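# Place the two closest-weight pistons in the steel tray

## Task

Find the pair of pistons whose weights differ the least, set both of them inside the steel parts tray, and make sure nothing else sits in the tray or hangs above it.

## Robot and tools

Robot: two arms, left_arm and right_arm, mounted facing each other across a table. The names do not match image sides. left_arm's base is on the +y side. Each arm ends in a two-finger gripper. The fingers point along the gripper's +x axis and close along its y axis. The reported end_effector_position is the midpoint between the fingers, 3 to 4 cm behind the tips. Only the last 1.5 cm of each finger's inner face is flat.

Frame: one scene frame for everything, in metres. Origin is the table centre, +z is up, and the table surface is at z = +0.020. Orientations are quaternions written w first (qw, qx, qy, qz). Reported poses can be off by a few centimetres, more at long reach.

Row format, used by every motion command: 16 plain numbers. The first 8 are left_arm: x, y, z, qw, qx, qy, qz, opening. The last 8 are the same for right_arm. Both halves are always required, even when one arm should stay still. x, y, z and the quaternion are an absolute target pose for that gripper in the scene frame, not an offset. For an arm that should not move, resend the exact pose from the last result taken before it was meant to stay, plus its intended opening. To hold an orientation steady, repeat the same quaternion in every row rather than copying back the drifted reported one.

Opening: a number from -1 to 1. +1 is fully open (0.080 m). Empty fingers meet near -0.78, and lower values add nothing. Going from open to closed takes about 0.6 s or more. To grip, command roughly 0.08 below the grip_measured value seen at first contact for full force, or less of a drop for a lighter grip. grip_measured uses the same scale. It may be off by about 1 mm, and under a hard squeeze it reads up to about 0.067 narrower than the part. Pads squeeze with roughly 34 to 49 N each.

Tools:
- execute_actions(actions, cameras). actions holds at most one item. An empty list is a look: it returns the state and pictures. {"rows": [...], "steps": n} runs up to 15 rows, one per 1/30 s control step. n is 1 to 15 and defaults to 15. The last row repeats when there are fewer rows than steps. The action needs at least 4 steps. Each row's target may not be over 0.6 m from the arm's last reported position along any gripper axis, or the whole call is refused. {"steps": n} alone waits up to 300 steps, counted from the previous result, and reply time counts toward them. Its result is read 4 steps before the action ends, and those remaining steps run afterward. Pictures come only for a look or if cameras asks for them.
- move(target, speed, blend, blocking, cameras). target is one row or a list of up to 15 rows, with no 0.6 m limit, all sharing 10 s at most. speed is in m/s, from 0.002 to 0.5, default 0.25. Turning rate is capped at twice that value in rad/s. Give one value, or one per target. blend is in metres and rounds the corners at intermediate targets; 0 means stop at each. The paths are straight, do not avoid obstacles, and are at least 0.5 s long. The first target's openings are sent at the start. Later openings are applied once the arms come to rest at that target. blocking=false returns after about 0.5 s while the motion continues.
- wait(seconds from 0 to 10) lets time pass and returns early if a move ends.
- stop() brakes a running move; the fingers keep moving.
- zoom_image(camera, region=[x0,y0,x1,y1]) gives a closer view of a region of the latest image, at most 504x504 px. Cameras are cam_high, cam_low, cam_left_wrist and cam_right_wrist, each 896x504.
- finished_scene(scene) ends and grades the current scene; pass its number. This cannot be undone. The goal must still hold with the robot doing nothing.

Controller: each step, the commanded pose is clipped to within 70 mm and 16 degrees of the measured pose. Friction and gravity can leave the gripper low, short or tilted. Check the pose after every move and correct any tilt. Keep paths away from an arm's own base, since passing close can flip its shoulder posture.

Result lines: poses, velocities ("within noise" when still), Hand target (where the controller is currently driving the gripper), grip_measured, joint positions and torques, external torque estimates, and a Wrist depth line of 7x7 depth cells in mm (70 to 1000; "-" means no value). A move adds a "move:" line. done means at rest within 8 mm and 2 degrees of the target. off_target means it settled elsewhere. blocked means something stopped the gripper far from its target. held means a check withheld steps. fault means a stop. limits=paced means the command was clipped.

Avoid: dropping parts or releasing them while they move, fast impacts, hard pressing (a target far beyond a contact presses harder), and any collision or press between the two arms. Joint torque limits: waist 17.6, shoulder 21.8, elbow 21.7, wrist pitch 5.74, wrist yaw 5.72, wrist roll 5.36 N m. Reaching one freezes that arm for 10 s, and a held load counts toward it. Motors heat up when carrying loads, stretched out or pushing; a MOTOR HOT line appears at 50 °C and the arm stops at 95 °C. Never let anything fall off the table or leave it off the table. Parts may occasionally be tugged or nudged by outside forces.

Each tool is called after "Request:" by a JSON object that holds its "fn" and its "kwargs", one argument or row to a line.

## Session

Request:
{"fn": "execute_actions", "kwargs": {
  "actions": [],
  "cameras": ["all"]
}}

Scene clock: 0.00 s of 12600.00 s.
left_arm: end_effector_position=(-0.0132, +0.2409, +0.3482) grip_measured=+1.000 end_effector_quat_wxyz=(+0.626, +0.300, +0.417, -0.588) | right_arm: end_effector_position=(-0.2301, -0.2422, +0.2348) grip_measured=+1.000 end_effector_quat_wxyz=(+0.402, -0.573, +0.254, +0.667)
Joint positions: left_arm=[0.039 1.17 1.583 -1.477 0.054 -0.141 0.08] | right_arm=[0.852 1.533 1.455 -1.313 0.173 0.241 0.08]
Joint velocities: within noise
Joint torques (N m): no reading
External joint torques (N m): no reading
Heat: left arm: hottest wrist roll 40 °C (+0.0 °C/min); right arm: hottest wrist yaw 38 °C (+0.0 °C/min).
Wrist depth (mm): cam_left_wrist=[392 412 432 444 463 496 - / 332 340 420 440 457 483 - / 324 333 409 423 445 471 - / 316 328 401 411 440 415 - / 312 339 392 411 429 448 - / - - 387 394 416 87 - / - - 379 395 408 - -] | cam_right_wrist=[911 924 261 271 283 289 303 / 927 261 268 277 289 295 311 / 948 263 273 283 295 307 305 / 947 267 276 289 303 315 330 / 266 272 283 296 308 317 338 / 262 - 293 303 313 90 - / - - 296 310 323 - -]
Hand target: left_arm -0.0132, +0.2410, +0.3482; +0.626, +0.299, +0.417, -0.588 | right_arm -0.2302, -0.2421, +0.2360; -0.403, +0.571, -0.254, -0.669

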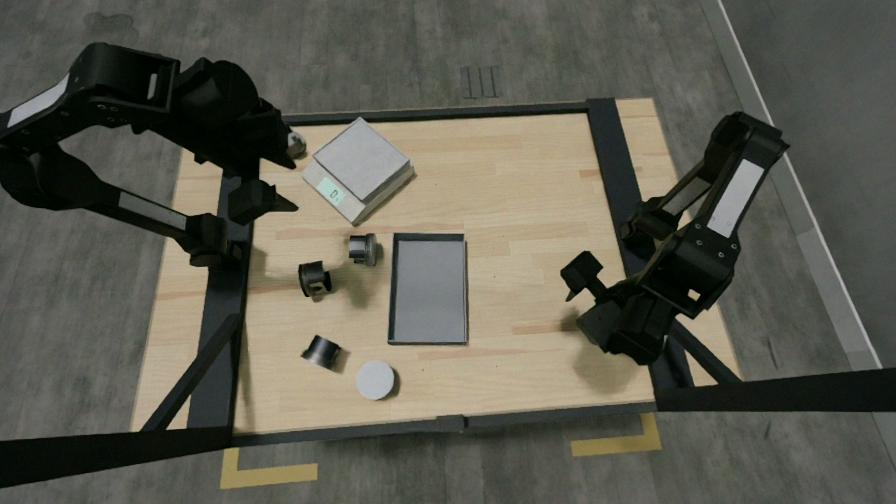

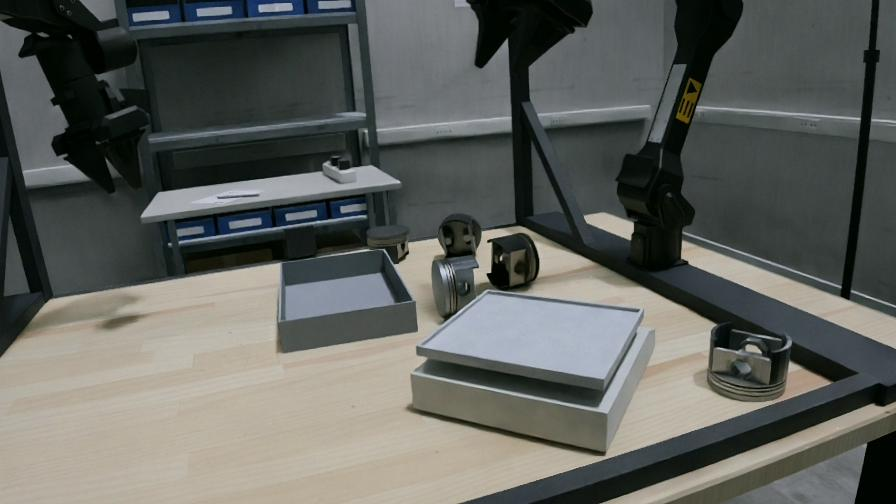

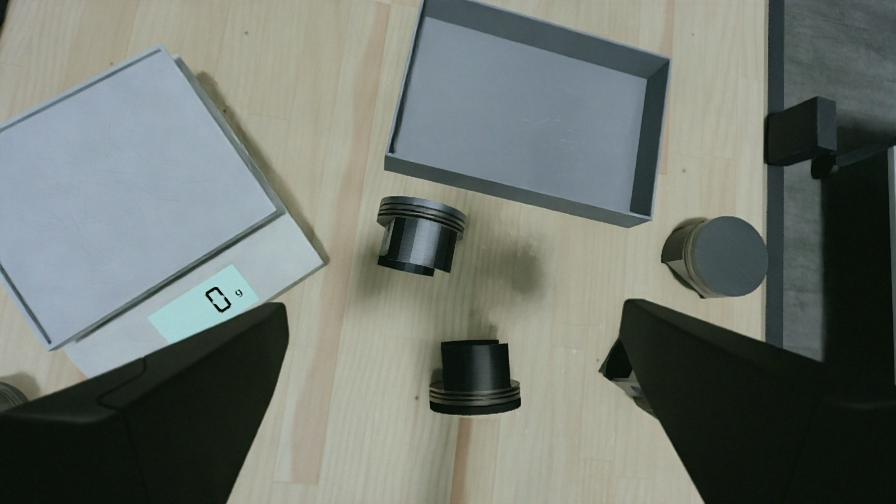

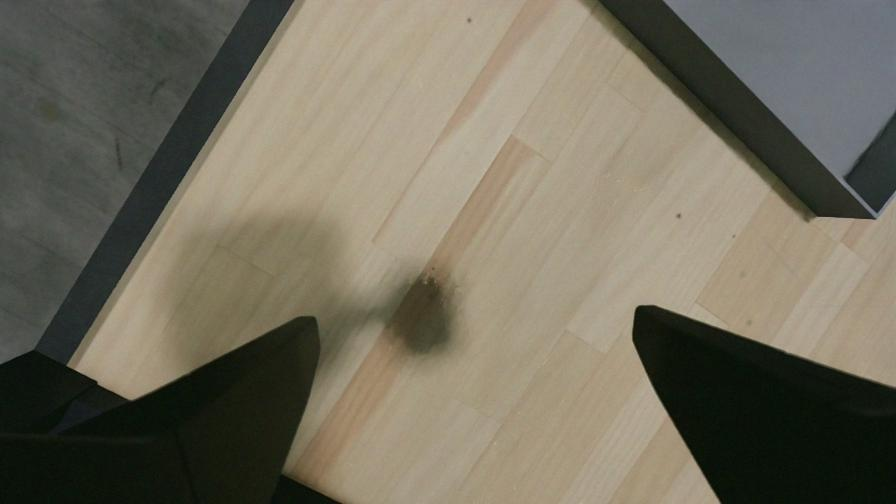

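Request:
{"fn": "zoom_image", "kwargs": {
  "camera": "cam_high",
  "region": [230, 100, 480, 440]
}}

Request:
{"fn": "zoom_image", "kwargs": {
  "camera": "cam_low",
  "region": [340, 190, 840, 480]
}}

Request:
{"fn": "zoom_image", "kwargs": {
  "camera": "cam_left_wrist",
  "region": [340, 150, 800, 450]
}}

Scaled by 1.482.

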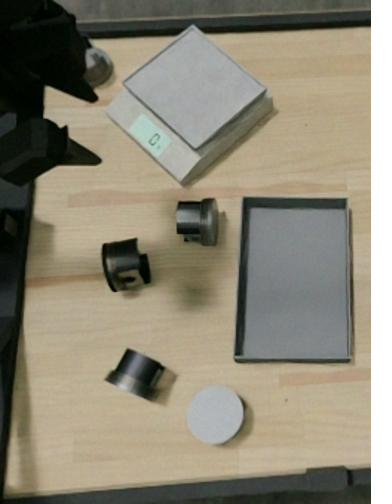

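Scaled by 1.008.

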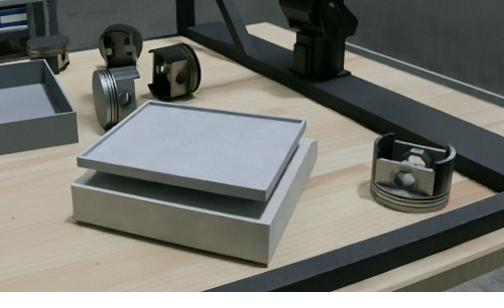

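Scaled by 1.096.

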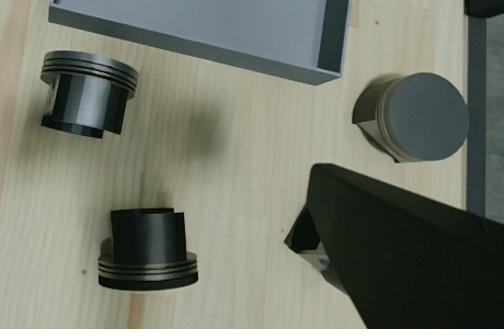

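Request:
{"fn": "move", "kwargs": {
  "target": [-0.03, 0.2, 0.36, 0.5, 0.5, 0.5, -0.5, 1, -0.2302, -0.2421, 0.2360, 0.403, -0.571, 0.254, 0.669, 1]
}}

Scene clock: 2.43 s of 12600.00 s.
left_arm: end_effector_position=(-0.0293, +0.2014, +0.3583) grip_measured=+1.000 end_effector_quat_wxyz=(+0.589, +0.370, +0.396, -0.599) | right_arm: end_effector_position=(-0.2301, -0.2422, +0.2348) grip_measured=+1.000 end_effector_quat_wxyz=(+0.402, -0.573, +0.254, +0.667)
Joint positions: left_arm=[-0.055 1.394 1.813 -1.563 0.007 -0.077 0.08] | right_arm=[0.852 1.533 1.455 -1.313 0.173 0.241 0.08]
Joint velocities: within noise
Joint torques (N m): left_arm=[-0.46 -2.42 6 0.91 -0.1 0.15] | right_arm=[-0.18 -6.02 5.26 1.03 0.13 0.04]
External joint torques (N m): left_arm=[-0.45 1.45 0.76 -0.11 -0.1 0.15] | right_arm=[-0.15 -0.6 -0.43 0.42 0.02 0.03]
Heat: left arm: hottest wrist roll 40 °C (+0.0 °C/min); right arm: hottest wrist yaw 38 °C (+0.0 °C/min).
Wrist depth (mm): cam_left_wrist=[407 415 422 428 443 458 - / 404 411 418 428 439 450 - / 341 348 416 423 437 450 - / 336 342 413 421 430 406 - / 333 338 411 416 424 439 - / - - 404 390 420 87 - / - - 399 410 418 - -] | cam_right_wrist=[896 936 261 270 281 293 305 / 915 261 267 278 289 294 312 / 942 263 273 284 295 308 306 / 942 267 278 290 302 315 329 / 265 269 284 296 306 317 339 / 263 - 292 303 315 90 - / - - 297 311 324 - -]
Hand target: left_arm -0.0300, +0.1999, +0.3594; +0.588, +0.373, +0.392, -0.601 | right_arm -0.2302, -0.2421, +0.2360; -0.403, +0.571, -0.254, -0.669
Off the commanded pose: left_arm 0.002 m, 24 deg; orientation clipped | right_arm 0.001 m, 0 deg.
joint sent to its limit (left arm) — joint 4 (wrist pitch), lower limit.
Kept back: nothing.
move: off_target (left_arm); limits=paced

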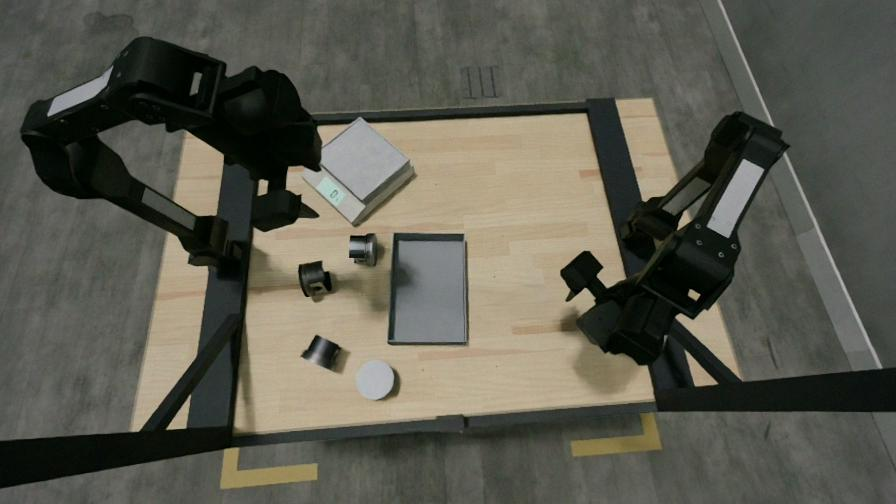

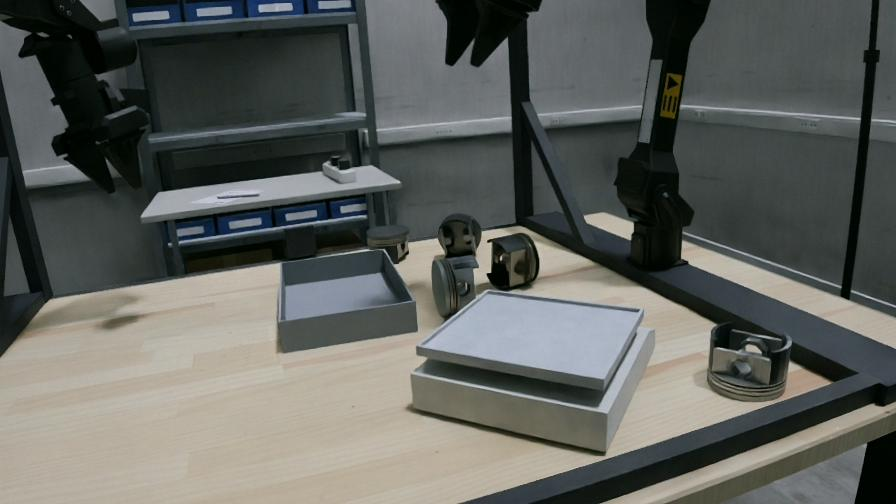

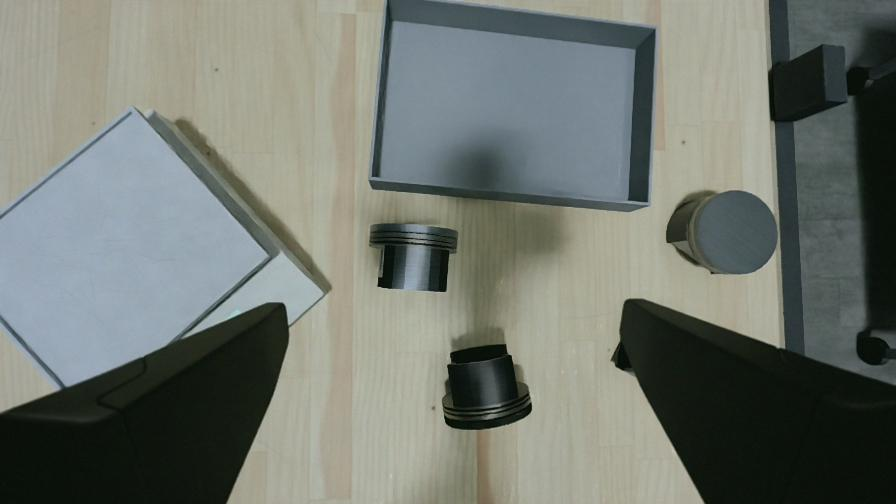

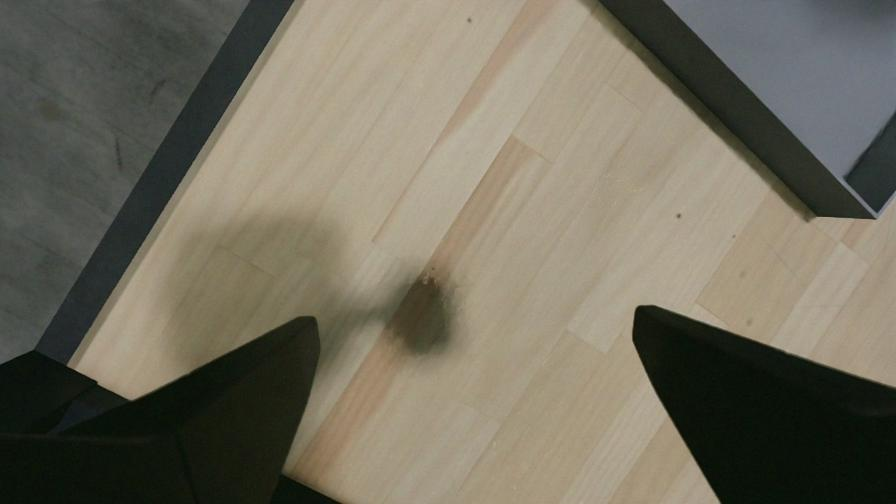

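Request:
{"fn": "move", "kwargs": {
  "target": [-0.015, 0.178, 0.2, 0.5, 0.5, 0.5, -0.5, 1, -0.2302, -0.2421, 0.2360, 0.403, -0.571, 0.254, 0.669, 1],
  "cameras": ["cam_left_wrist","cam_high"]
}}

Scene clock: 5.03 s of 12600.00 s.
left_arm: end_effector_position=(-0.0166, +0.1772, +0.2038) grip_measured=+1.000 end_effector_quat_wxyz=(+0.502, +0.496, +0.498, -0.504) | right_arm: end_effector_position=(-0.2301, -0.2422, +0.2348) grip_measured=+1.000 end_effector_quat_wxyz=(+0.402, -0.573, +0.254, +0.667)
Joint positions: left_arm=[-0.007 1.618 1.44 -1.38 0.003 -0.013 0.08] | right_arm=[0.852 1.533 1.455 -1.313 0.173 0.241 0.08]
Joint velocities: within noise
Joint torques (N m): left_arm=[0.29 -4.56 4.69 0.5 -0.11 0.14] | right_arm=[0.04 -6.04 5.15 1.02 0.1 0.08]
External joint torques (N m): left_arm=[0.29 1.57 -1.07 0.13 -0.1 0.15] | right_arm=[0.05 -0.67 -0.47 0.43 -0.01 0.08]
Heat: left arm: hottest wrist roll 40 °C (+0.0 °C/min); right arm: hottest wrist yaw 38 °C (+0.0 °C/min).
Wrist depth (mm): cam_left_wrist=[190 219 221 225 225 225 227 / 172 217 233 230 239 243 248 / 180 204 244 179 255 255 261 / 190 219 260 265 268 270 272 / 224 232 274 279 270 284 254 / - - 295 297 219 87 - / - - 315 318 327 - -] | cam_right_wrist=[902 924 262 272 281 292 304 / 921 261 267 277 290 296 312 / 928 263 274 283 295 308 306 / 945 268 278 289 302 315 331 / 265 271 286 296 306 317 338 / 263 - 292 302 315 90 - / - - 298 310 322 - -]
Hand target: left_arm -0.0150, +0.1780, +0.2000; +0.500, +0.500, +0.500, -0.500 | right_arm -0.2302, -0.2421, +0.2360; -0.403, +0.571, -0.254, -0.669
Off the commanded pose: left_arm 0.004 m, 1 deg | right_arm 0.001 m, 0 deg.
Kept back: nothing.
move: done
Images, in order (width x height): cam_high 896x504, cam_left_wrist 896x504.

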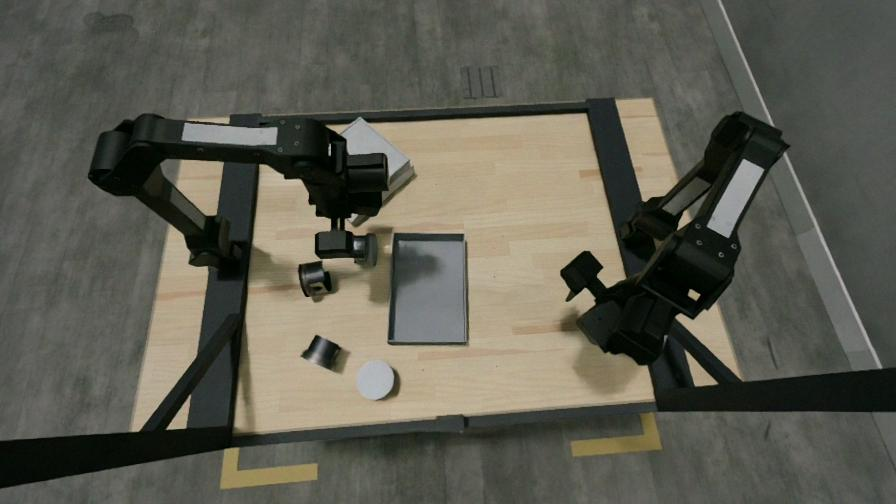

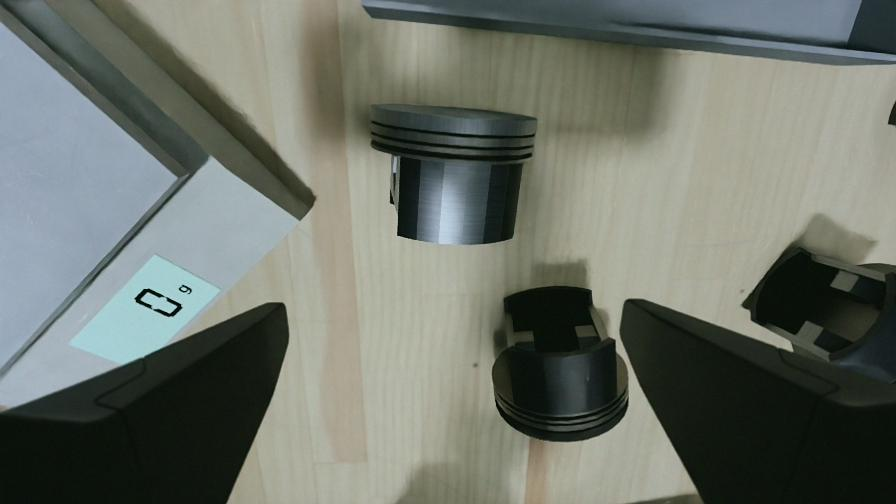

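Request:
{"fn": "move", "kwargs": {
  "target": [
    [-0.021, 0.183, 0.14, 0.5, 0.5, 0.5, -0.5, 1, -0.2302, -0.2421, 0.2360, 0.403, -0.571, 0.254, 0.669, 1],
    [-0.021, 0.183, 0.08, 0.5, 0.5, 0.5, -0.5, 1, -0.2302, -0.2421, 0.2360, 0.403, -0.571, 0.254, 0.669, 1]
  ],
  "speed": [0.2, 0.1],
  "blend": [0.01,0],
  "cameras": ["cam_left_wrist","cam_low"]
}}

Scene clock: 6.90 s of 12600.00 s.
left_arm: end_effector_position=(-0.0203, +0.1800, +0.0845) grip_measured=+1.000 end_effector_quat_wxyz=(+0.503, +0.495, +0.497, -0.505) | right_arm: end_effector_position=(-0.2301, -0.2422, +0.2348) grip_measured=+1.000 end_effector_quat_wxyz=(+0.402, -0.573, +0.254, +0.667)
Joint positions: left_arm=[-0.021 1.685 1.028 -0.898 0.003 -0.026 0.08] | right_arm=[0.852 1.533 1.455 -1.313 0.173 0.241 0.08]
Joint velocities: within noise
Joint torques (N m): left_arm=[-0.42 -4.43 4.04 0.51 -0.11 -0.13] | right_arm=[-0.07 -6.11 5.42 1.02 0.15 0.05]
External joint torques (N m): left_arm=[-0.42 1.87 -1.37 0.11 -0.1 -0.14] | right_arm=[-0.06 -0.76 -0.2 0.42 0.04 0.05]
Heat: left arm: hottest wrist roll 40 °C (+0.0 °C/min); right arm: hottest wrist yaw 38 °C (+0.0 °C/min).
Wrist depth (mm): cam_left_wrist=[112 113 115 116 117 119 121 / 118 118 119 120 123 125 127 / 124 125 - - - 133 134 / 120 132 - - - 140 142 / 107 120 - - - 146 150 / - - - - - 87 - / - - 164 167 162 - -] | cam_right_wrist=[897 932 262 271 282 291 303 / 933 262 265 277 290 296 313 / 941 263 273 283 298 307 306 / 958 269 279 288 301 316 330 / 265 271 285 295 308 316 338 / 264 - 292 303 314 90 - / - - 297 309 324 - -]
Hand target: left_arm -0.0209, +0.1831, +0.0800; +0.500, +0.500, +0.500, -0.500 | right_arm -0.2302, -0.2421, +0.2360; -0.403, +0.571, -0.254, -0.669
Off the commanded pose: left_arm 0.006 m, 1 deg | right_arm 0.001 m, 0 deg.
Kept back: nothing.
move: done
Images, in order (width x height): cam_low 896x504, cam_left_wrist 896x504.

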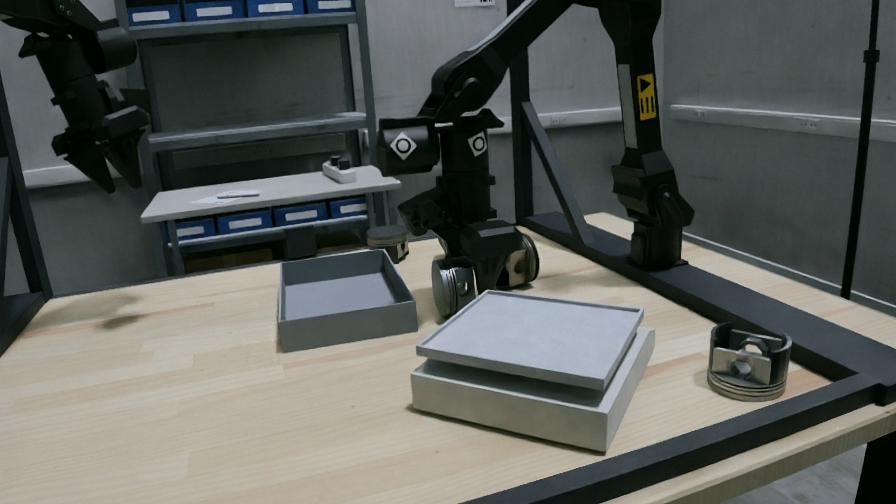

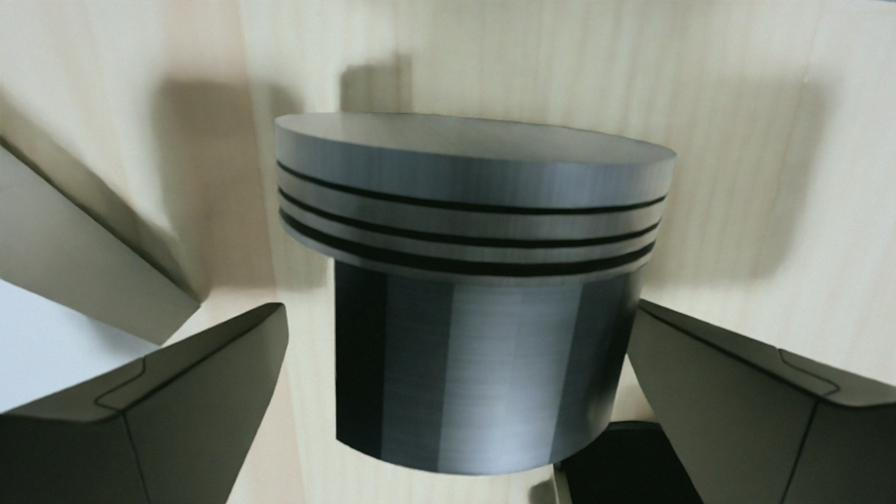

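Request:
{"fn": "move", "kwargs": {
  "target": [-0.026, 0.185, 0.078, 0.4777, 0.5213, 0.4777, -0.5213, 1, -0.2302, -0.2421, 0.2360, 0.403, -0.571, 0.254, 0.669, 1],
  "speed": 0.05,
  "cameras": ["cam_left_wrist"]
}}

Request:
{"fn": "move", "kwargs": {
  "target": [-0.026, 0.185, 0.078, 0.4777, 0.5213, 0.4777, -0.5213, 0.1, -0.2302, -0.2421, 0.2360, 0.403, -0.571, 0.254, 0.669, 1],
  "cameras": ["cam_left_wrist"]
}}

Scene clock: 8.33 s of 12600.00 s.
left_arm: end_effector_position=(-0.0254, +0.1817, +0.0819) grip_measured=+1.000 end_effector_quat_wxyz=(+0.483, +0.515, +0.477, -0.524) | right_arm: end_effector_position=(-0.2301, -0.2422, +0.2348) grip_measured=+1.000 end_effector_quat_wxyz=(+0.402, -0.573, +0.254, +0.667)
Joint positions: left_arm=[-0.039 1.685 1.017 -0.888 0.003 0.034 0.08] | right_arm=[0.852 1.533 1.455 -1.313 0.173 0.241 0.08]
Joint velocities: within noise
Joint torques (N m): left_arm=[-0.4 -4.72 3.91 0.51 -0.1 0.15] | right_arm=[-0.15 -6.01 5.35 0.97 0.11 0.02]
External joint torques (N m): left_arm=[-0.37 1.57 -1.46 0.13 -0.1 0.15] | right_arm=[-0.1 -0.54 -0.37 0.36 -0.01 0.01]
Heat: left arm: hottest wrist roll 40 °C (+0.0 °C/min); right arm: hottest wrist yaw 38 °C (+0.0 °C/min).
Wrist depth (mm): cam_left_wrist=[110 110 112 114 115 117 118 / - 116 117 118 120 122 124 / 121 123 - - - 128 132 / 127 130 - - - 138 138 / 113 133 - - - 143 147 / - - - - - 87 - / - - 162 - 158 - -] | cam_right_wrist=[906 918 262 271 282 290 302 / 920 261 266 278 288 295 313 / 938 263 272 283 295 306 305 / 941 267 278 290 302 315 330 / 265 271 285 297 308 318 340 / 263 - 293 302 315 90 - / - - 296 310 325 - -]
Hand target: left_arm -0.0260, +0.1850, +0.0780; +0.478, +0.521, +0.478, -0.521 | right_arm -0.2302, -0.2421, +0.2360; -0.403, +0.571, -0.254, -0.669
Off the commanded pose: left_arm 0.005 m, 1 deg | right_arm 0.001 m, 0 deg.
Kept back: nothing.
move: done
Images, in order (width x height): cam_left_wrist 896x504.

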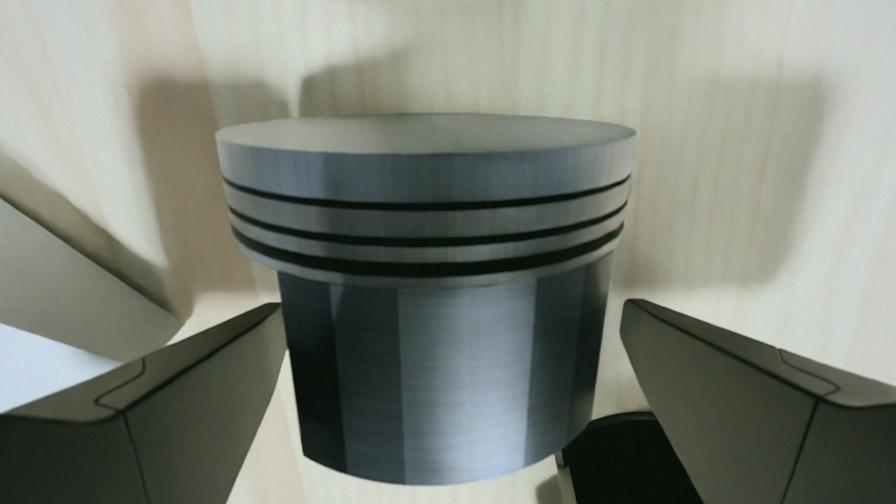

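Scene clock: 9.03 s of 12600.00 s.
left_arm: end_effector_position=(-0.0250, +0.1820, +0.0815) grip_measured=+0.105 end_effector_quat_wxyz=(+0.483, +0.517, +0.476, -0.523) | right_arm: end_effector_position=(-0.2301, -0.2422, +0.2348) grip_measured=+1.000 end_effector_quat_wxyz=(+0.402, -0.573, +0.254, +0.667)
Joint positions: left_arm=[-0.04 1.685 1.015 -0.887 -0.001 0.035 0.04] | right_arm=[0.852 1.533 1.455 -1.313 0.173 0.241 0.08]
Joint velocities: within noise
Joint torques (N m): left_arm=[-0.33 -4.69 4.08 0.45 0.07 0.14] | right_arm=[0.05 -6.11 5.37 1.03 0.11 0.04]
External joint torques (N m): left_arm=[-0.29 1.51 -1.26 0.06 0.06 0.14] | right_arm=[0.02 -0.67 -0.31 0.42 0 0.03]
Heat: left arm: hottest wrist roll 40 °C (+0.0 °C/min); right arm: hottest wrist yaw 38 °C (+0.0 °C/min).
Wrist depth (mm): cam_left_wrist=[110 110 111 113 114 115 117 / - 116 116 - - 122 123 / 121 122 - - - 129 130 / 125 129 - - - 137 138 / 112 136 - - - 145 146 / - - - - - - 154 / - - - 163 - - -] | cam_right_wrist=[907 934 261 271 282 291 304 / 932 260 267 278 289 295 313 / 935 262 272 283 294 308 306 / 950 268 277 289 301 314 331 / 266 271 285 297 308 318 339 / 262 - 292 303 313 90 - / - - 298 310 323 - -]
Hand target: left_arm -0.0260, +0.1851, +0.0780; +0.478, +0.521, +0.478, -0.521 | right_arm -0.2302, -0.2421, +0.2360; -0.403, +0.571, -0.254, -0.669
Off the commanded pose: left_arm 0.005 m, 1 deg | right_arm 0.001 m, 0 deg.
Kept back: nothing.
move: done
Images, in order (width x height): cam_left_wrist 896x504.

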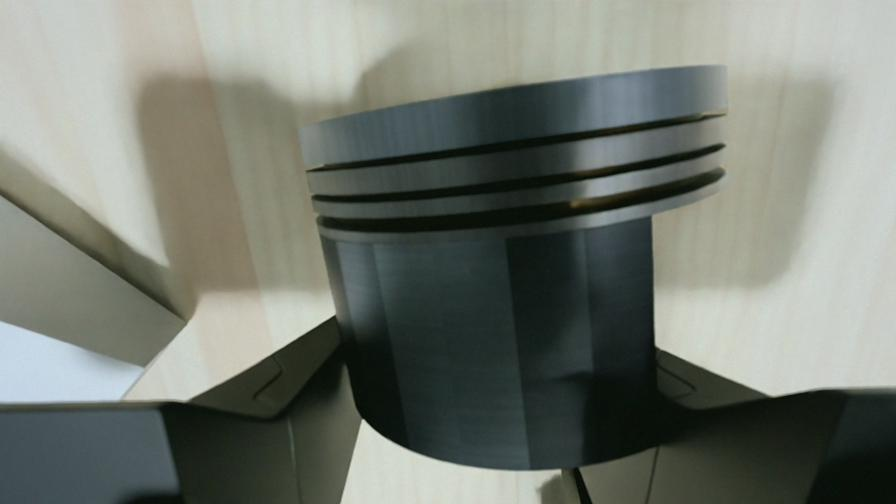

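Request:
{"fn": "move", "kwargs": {
  "target": [-0.026, 0.185, 0.078, 0.4777, 0.5213, 0.4777, -0.5213, -0.1, -0.2302, -0.2421, 0.2360, 0.403, -0.571, 0.254, 0.669, 1],
  "cameras": ["cam_left_wrist"]
}}

Scene clock: 9.97 s of 12600.00 s.
left_arm: end_effector_position=(-0.0249, +0.1822, +0.0815) grip_measured=-0.097 end_effector_quat_wxyz=(+0.483, +0.517, +0.476, -0.522) | right_arm: end_effector_position=(-0.2301, -0.2422, +0.2348) grip_measured=+1.000 end_effector_quat_wxyz=(+0.402, -0.573, +0.254, +0.667)
Joint positions: left_arm=[-0.04 1.685 1.015 -0.887 -0.002 0.035 0.031] | right_arm=[0.852 1.533 1.455 -1.313 0.173 0.241 0.08]
Joint velocities: within noise
Joint torques (N m): left_arm=[-0.34 -4.71 4.1 0.48 0.09 0.14] | right_arm=[0 -6.16 5.31 1.04 0.16 0]
External joint torques (N m): left_arm=[-0.34 1.51 -1.19 0.12 0.09 0.14] | right_arm=[0.08 -0.68 -0.46 0.4 0.03 -0.01]
Heat: left arm: hottest wrist roll 40 °C (+0.0 °C/min); right arm: hottest wrist yaw 38 °C (+0.0 °C/min).
Wrist depth (mm): cam_left_wrist=[110 110 111 113 113 114 115 / - 116 118 - - - 124 / 121 122 124 - - - 131 / 126 129 130 - - - 138 / 110 136 137 - - 146 147 / - - - 152 - - 154 / - - - 160 - - -] | cam_right_wrist=[909 914 260 272 282 290 304 / 916 262 266 277 289 296 312 / 938 264 272 283 296 308 305 / 940 267 278 289 303 317 331 / 266 271 285 294 307 319 337 / 263 - 292 302 315 90 - / - - 298 309 322 - -]
Hand target: left_arm -0.0259, +0.1851, +0.0780; +0.478, +0.521, +0.478, -0.521 | right_arm -0.2302, -0.2421, +0.2360; -0.403, +0.571, -0.254, -0.669
Off the commanded pose: left_arm 0.005 m, 1 deg | right_arm 0.001 m, 0 deg.
Kept back: nothing.
move: done
Images, in order (width x height): cam_left_wrist 896x504.

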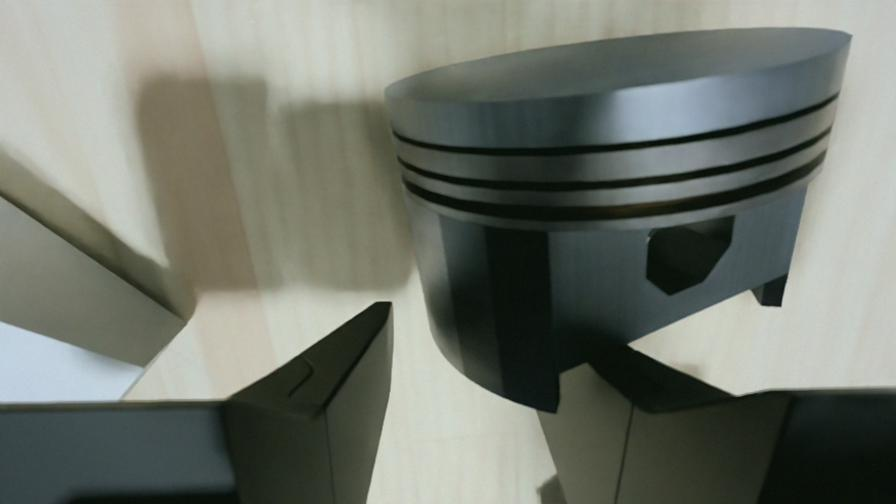

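Request:
{"fn": "move", "kwargs": {
  "target": [
    [-0.026, 0.185, 0.078, 0.4777, 0.5213, 0.4777, -0.5213, 1, -0.2302, -0.2421, 0.2360, 0.403, -0.571, 0.254, 0.669, 1],
    [-0.03, 0.18, 0.18, 0.4777, 0.5213, 0.4777, -0.5213, 1, -0.2302, -0.2421, 0.2360, 0.403, -0.571, 0.254, 0.669, 1]
  ],
  "speed": 0.15
}}

Scene clock: 12.10 s of 12600.00 s.
left_arm: end_effector_position=(-0.0284, +0.1814, +0.1771) grip_measured=+1.000 end_effector_quat_wxyz=(+0.476, +0.524, +0.479, -0.519) | right_arm: end_effector_position=(-0.2301, -0.2422, +0.2348) grip_measured=+1.000 end_effector_quat_wxyz=(+0.402, -0.573, +0.254, +0.667)
Joint positions: left_arm=[-0.052 1.62 1.337 -1.296 -0.002 0.03 0.08] | right_arm=[0.852 1.533 1.455 -1.313 0.173 0.241 0.08]
Joint velocities: within noise
Joint torques (N m): left_arm=[-0.41 -5.6 6.62 0.29 0.09 -0.14] | right_arm=[0.04 -6.03 5.27 1.03 0.15 0.03]
External joint torques (N m): left_arm=[-0.47 0.54 0.89 -0.03 0.09 -0.14] | right_arm=[0.03 -0.62 -0.42 0.42 0.04 0.02]
Heat: left arm: hottest wrist roll 40 °C (+0.0 °C/min); right arm: hottest wrist yaw 38 °C (+0.0 °C/min).
Wrist depth (mm): cam_left_wrist=[192 195 196 198 199 203 205 / 182 203 208 171 208 215 218 / 171 204 219 157 223 228 230 / 185 196 234 235 238 243 241 / 198 205 246 252 242 254 241 / - - 266 268 188 87 - / - - 285 288 292 - -] | cam_right_wrist=[903 922 262 271 281 290 303 / 923 260 266 276 290 295 313 / 929 263 273 282 294 308 305 / 956 268 277 289 301 317 332 / 265 271 285 297 307 318 338 / 262 - 291 302 315 90 - / - - 297 310 323 - -]
Hand target: left_arm -0.0299, +0.1799, +0.1800; +0.478, +0.521, +0.478, -0.521 | right_arm -0.2302, -0.2421, +0.2360; -0.403, +0.571, -0.254, -0.669
Off the commanded pose: left_arm 0.004 m, 1 deg | right_arm 0.001 m, 0 deg.
Kept back: nothing.
move: done

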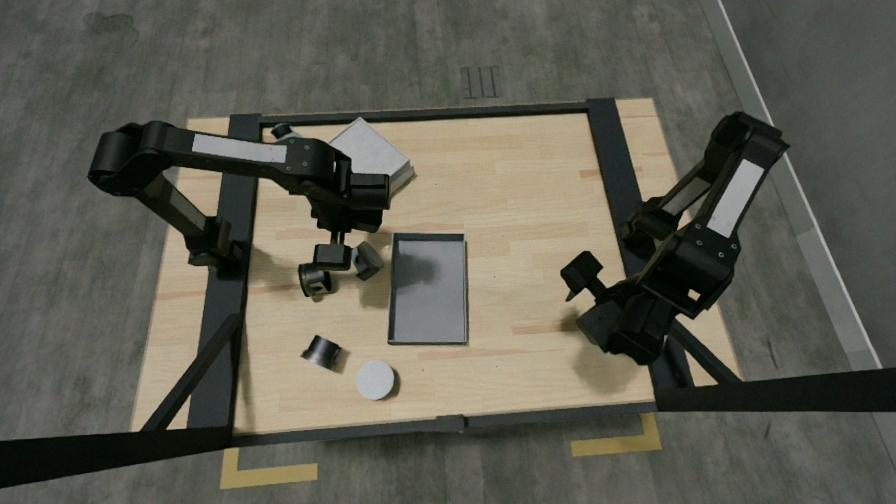

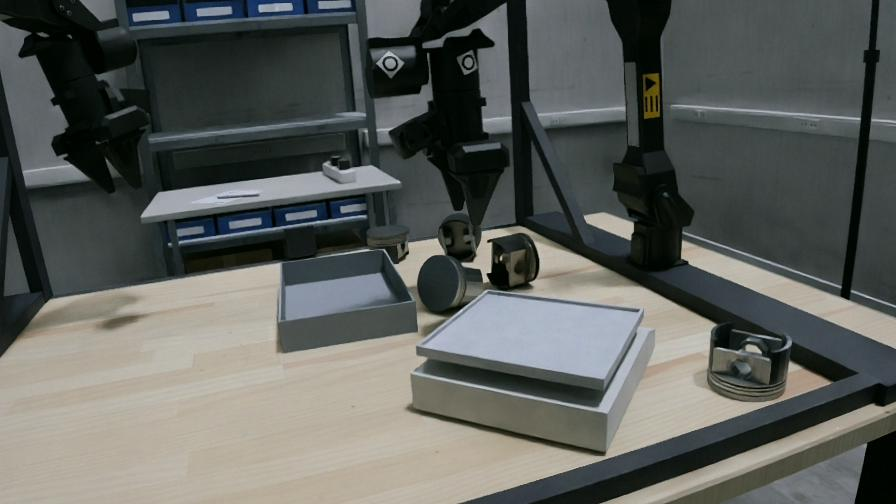

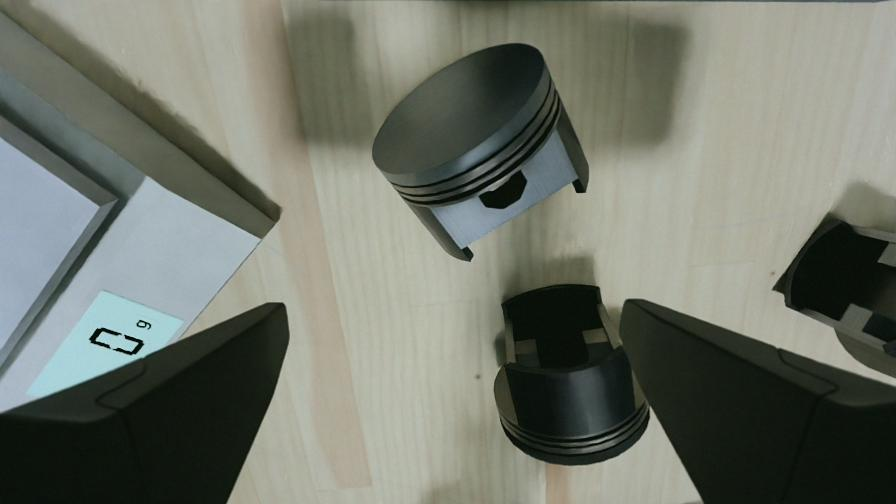

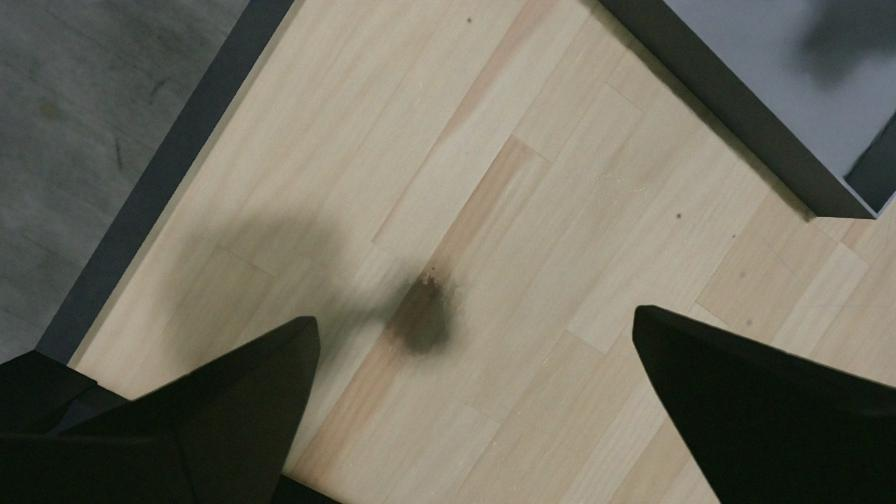

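Request:
{"fn": "move", "kwargs": {
  "target": [-0.044, 0.169, 0.137, 0.6016, 0.3716, 0.6016, -0.3716, 1, -0.2302, -0.2421, 0.2360, 0.403, -0.571, 0.254, 0.669, 1],
  "speed": 0.2,
  "cameras": ["cam_left_wrist"]
}}

Scene clock: 14.40 s of 12600.00 s.
left_arm: end_effector_position=(-0.0427, +0.1665, +0.1423) grip_measured=+1.000 end_effector_quat_wxyz=(+0.605, +0.366, +0.598, -0.377) | right_arm: end_effector_position=(-0.2301, -0.2422, +0.2348) grip_measured=+1.000 end_effector_quat_wxyz=(+0.402, -0.573, +0.254, +0.667)
Joint positions: left_arm=[-0.097 1.673 1.254 -1.134 -0.002 -0.565 0.08] | right_arm=[0.852 1.533 1.455 -1.313 0.173 0.241 0.08]
Joint velocities: within noise
Joint torques (N m): left_arm=[-0.41 -4.58 4.31 0.51 0.05 -0.13] | right_arm=[-0.02 -6.16 5.46 1 0.09 0.04]
External joint torques (N m): left_arm=[-0.4 1.95 -1.4 0.14 0.08 -0.13] | right_arm=[0.01 -0.71 -0.24 0.4 -0.03 0.03]
Heat: left arm: hottest wrist roll 40 °C (+0.0 °C/min); right arm: hottest wrist yaw 38 °C (+0.0 °C/min).
Wrist depth (mm): cam_left_wrist=[140 164 166 168 168 169 173 / 141 171 175 174 177 178 182 / 152 183 184 139 186 188 190 / 190 192 194 126 198 202 202 / 201 199 204 210 208 212 218 / - - 221 219 227 87 - / - - 230 203 243 - -] | cam_right_wrist=[902 915 261 271 282 291 305 / 927 260 266 277 289 295 313 / 928 262 273 283 296 308 307 / 943 267 277 290 302 315 331 / 265 272 284 297 306 318 338 / 262 - 292 303 316 90 - / - - 296 309 325 - -]
Hand target: left_arm -0.0439, +0.1691, +0.1370; +0.602, +0.372, +0.602, -0.372 | right_arm -0.2302, -0.2421, +0.2360; -0.403, +0.571, -0.254, -0.669
Off the commanded pose: left_arm 0.006 m, 1 deg | right_arm 0.001 m, 0 deg.
Kept back: nothing.
move: done
Images, in order (width x height): cam_left_wrist 896x504.

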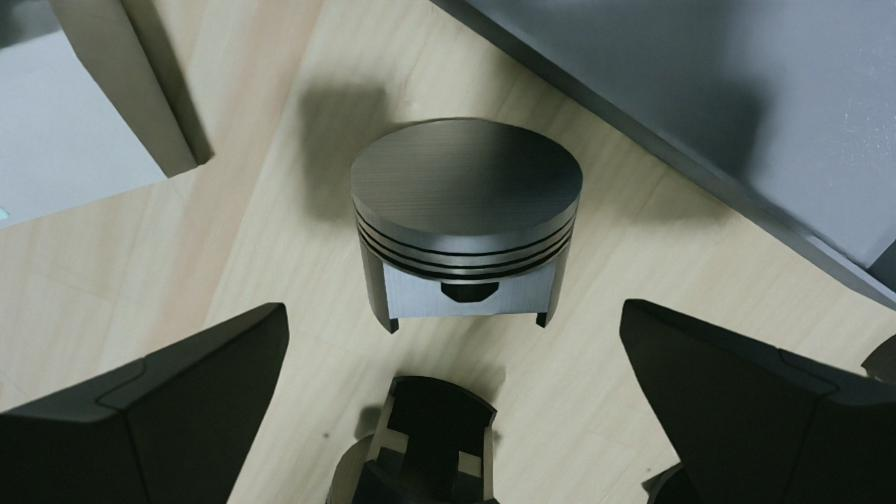

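Request:
{"fn": "move", "kwargs": {
  "target": [-0.0485, 0.167, 0.115, 0.6016, 0.3716, 0.6016, -0.3716, 1, -0.2302, -0.2421, 0.2360, 0.403, -0.571, 0.254, 0.669, 1],
  "speed": 0.1,
  "cameras": ["cam_left_wrist"]
}}

Scene clock: 15.40 s of 12600.00 s.
left_arm: end_effector_position=(-0.0474, +0.1641, +0.1202) grip_measured=+1.000 end_effector_quat_wxyz=(+0.605, +0.366, +0.598, -0.377) | right_arm: end_effector_position=(-0.2301, -0.2422, +0.2348) grip_measured=+1.000 end_effector_quat_wxyz=(+0.402, -0.573, +0.254, +0.667)
Joint positions: left_arm=[-0.111 1.702 1.198 -1.048 -0.002 -0.58 0.08] | right_arm=[0.852 1.533 1.455 -1.313 0.173 0.241 0.08]
Joint velocities: within noise
Joint torques (N m): left_arm=[-0.4 -4.68 4.29 0.5 0.05 -0.13] | right_arm=[-0.03 -6.16 5.36 1.03 0.17 0.06]
External joint torques (N m): left_arm=[-0.45 2.01 -1.4 0.1 0.09 -0.13] | right_arm=[-0.02 -0.69 -0.35 0.42 0.05 0.05]
Heat: left arm: hottest wrist roll 40 °C (+0.0 °C/min); right arm: hottest wrist yaw 38 °C (+0.0 °C/min).
Wrist depth (mm): cam_left_wrist=[143 145 146 148 146 149 150 / 143 153 154 155 157 156 158 / 141 160 158 130 164 165 167 / 168 170 169 103 173 179 176 / 177 176 178 105 136 186 192 / - - 195 195 199 87 - / - - 203 198 213 - -] | cam_right_wrist=[905 923 262 271 283 289 304 / 925 262 266 277 289 295 311 / 946 263 274 284 296 307 305 / 947 267 279 289 303 316 331 / 266 272 284 294 307 319 340 / 263 - 291 302 315 90 - / - - 297 309 323 - -]
Hand target: left_arm -0.0485, +0.1671, +0.1151; +0.602, +0.372, +0.602, -0.372 | right_arm -0.2302, -0.2421, +0.2360; -0.403, +0.571, -0.254, -0.669
Off the commanded pose: left_arm 0.006 m, 1 deg | right_arm 0.001 m, 0 deg.
Kept back: nothing.
move: done
Images, in order (width x height): cam_left_wrist 896x504.

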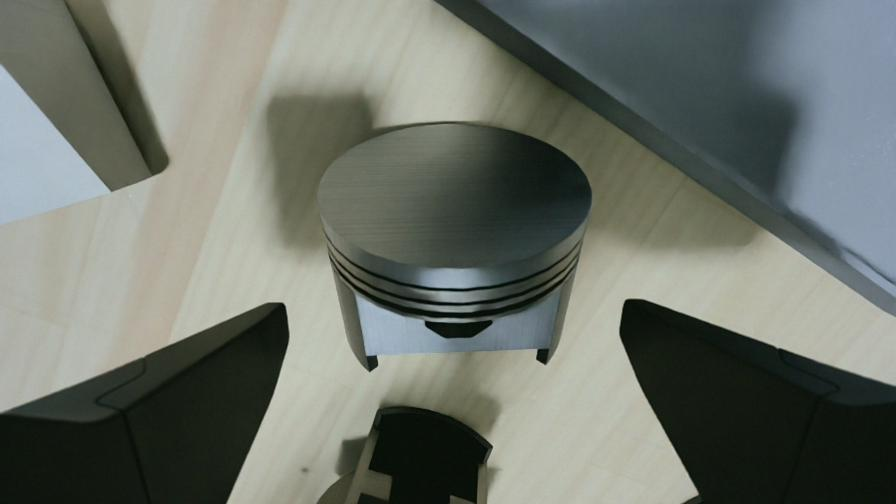

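Request:
{"fn": "move", "kwargs": {
  "target": [-0.0485, 0.167, 0.080, 0.6016, 0.3716, 0.6016, -0.3716, 1, -0.2302, -0.2421, 0.2360, 0.403, -0.571, 0.254, 0.669, 1],
  "speed": 0.06,
  "cameras": ["cam_left_wrist"]
}}

Scene clock: 16.53 s of 12600.00 s.
left_arm: end_effector_position=(-0.0474, +0.1636, +0.0850) grip_measured=+1.000 end_effector_quat_wxyz=(+0.605, +0.366, +0.598, -0.377) | right_arm: end_effector_position=(-0.2301, -0.2422, +0.2348) grip_measured=+1.000 end_effector_quat_wxyz=(+0.402, -0.573, +0.254, +0.667)
Joint positions: left_arm=[-0.111 1.749 1.104 -0.909 -0.002 -0.58 0.08] | right_arm=[0.852 1.533 1.455 -1.313 0.173 0.241 0.08]
Joint velocities: within noise
Joint torques (N m): left_arm=[-0.41 -4.84 4.09 0.49 0.05 -0.13] | right_arm=[0 -6.16 5.46 0.98 0.15 0.08]
External joint torques (N m): left_arm=[-0.43 1.92 -1.25 0.14 0.09 -0.13] | right_arm=[0.01 -0.72 -0.24 0.38 0.03 0.07]
Heat: left arm: hottest wrist roll 40 °C (+0.0 °C/min); right arm: hottest wrist yaw 38 °C (+0.0 °C/min).
Wrist depth (mm): cam_left_wrist=[112 113 114 116 118 116 118 / 118 119 120 121 123 121 123 / 124 125 124 102 112 131 129 / 132 132 89 - 82 140 141 / 139 138 - - - 146 150 / - - - - 95 87 - / - - 162 163 168 - -] | cam_right_wrist=[902 935 261 273 281 290 304 / 917 262 267 277 288 295 314 / 927 263 273 283 295 307 307 / 935 268 279 289 302 315 332 / 264 272 285 295 306 317 339 / 263 - 290 302 316 90 - / - - 296 310 324 - -]
Hand target: left_arm -0.0485, +0.1671, +0.0800; +0.602, +0.372, +0.602, -0.372 | right_arm -0.2302, -0.2421, +0.2360; -0.403, +0.571, -0.254, -0.669
Off the commanded pose: left_arm 0.006 m, 1 deg | right_arm 0.001 m, 0 deg.
Kept back: nothing.
move: done
Images, in order (width x height): cam_left_wrist 896x504.

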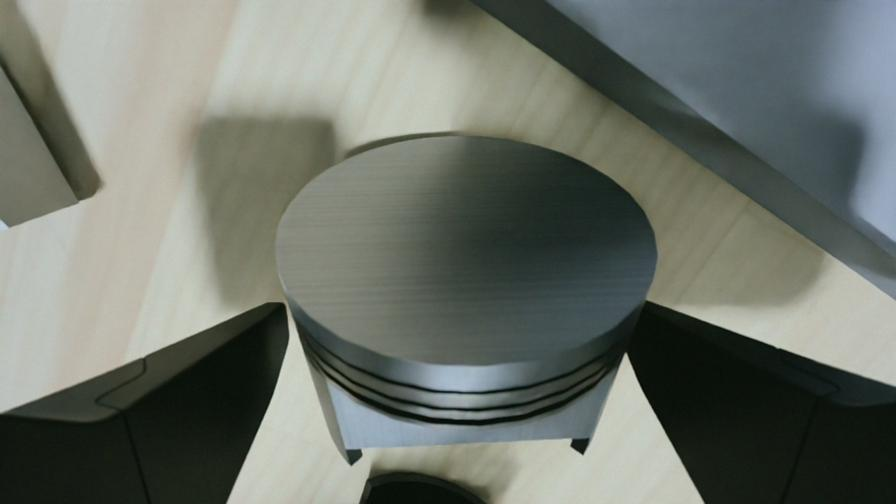

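Request:
{"fn": "move", "kwargs": {
  "target": [-0.0485, 0.167, 0.080, 0.6016, 0.3716, 0.6016, -0.3716, 0.6, -0.2302, -0.2421, 0.2360, 0.403, -0.571, 0.254, 0.669, 1],
  "speed": 0.06,
  "cameras": ["cam_left_wrist"]
}}

Scene clock: 17.47 s of 12600.00 s.
left_arm: end_effector_position=(-0.0477, +0.1635, +0.0850) grip_measured=+0.776 end_effector_quat_wxyz=(+0.605, +0.366, +0.599, -0.377) | right_arm: end_effector_position=(-0.2301, -0.2422, +0.2348) grip_measured=+1.000 end_effector_quat_wxyz=(+0.402, -0.573, +0.254, +0.667)
Joint positions: left_arm=[-0.111 1.749 1.104 -0.908 -0.001 -0.581 0.07] | right_arm=[0.852 1.533 1.455 -1.313 0.173 0.241 0.08]
Joint velocities: within noise
Joint torques (N m): left_arm=[-0.38 -4.82 4.02 0.47 0 -0.12] | right_arm=[-0.08 -6.31 5.39 1.04 0.12 0.03]
External joint torques (N m): left_arm=[-0.37 1.91 -1.38 0.08 0.03 -0.12] | right_arm=[-0.1 -0.84 -0.33 0.43 0.01 0.02]
Heat: left arm: hottest wrist roll 40 °C (+0.0 °C/min); right arm: hottest shoulder 38 °C (+6.9 °C/min).
Wrist depth (mm): cam_left_wrist=[113 113 115 117 114 117 118 / 118 119 121 122 124 120 124 / 124 126 124 103 127 131 129 / 132 133 90 - 84 140 139 / 139 139 - - - 147 150 / - - - - - - - / - - 163 163 168 - -] | cam_right_wrist=[897 936 261 273 282 291 303 / 937 262 267 277 289 296 311 / 929 263 272 282 295 307 305 / 950 268 278 289 302 315 332 / 266 271 286 296 307 317 338 / 262 - 292 302 315 90 - / - - 296 309 323 - -]
Hand target: left_arm -0.0484, +0.1671, +0.0800; +0.602, +0.372, +0.602, -0.371 | right_arm -0.2302, -0.2421, +0.2360; -0.403, +0.571, -0.254, -0.669
Off the commanded pose: left_arm 0.006 m, 1 deg | right_arm 0.001 m, 0 deg.
Kept back: nothing.
move: done
Images, in order (width x height): cam_left_wrist 896x504.

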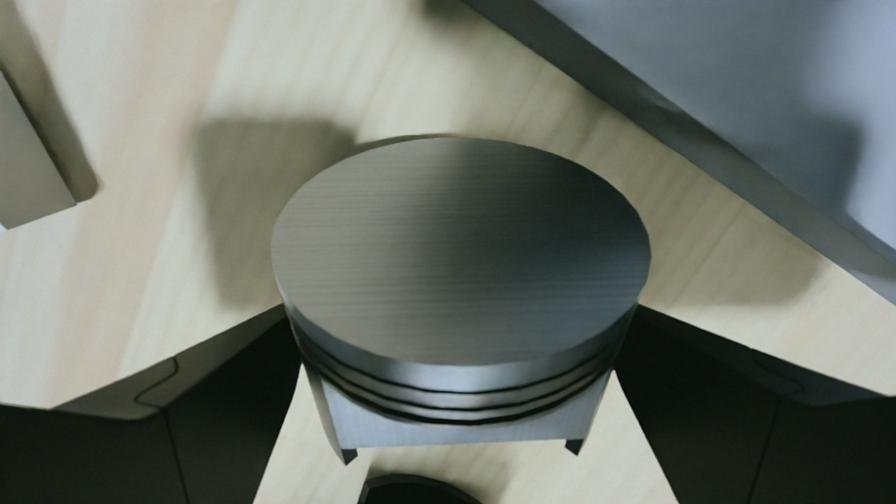

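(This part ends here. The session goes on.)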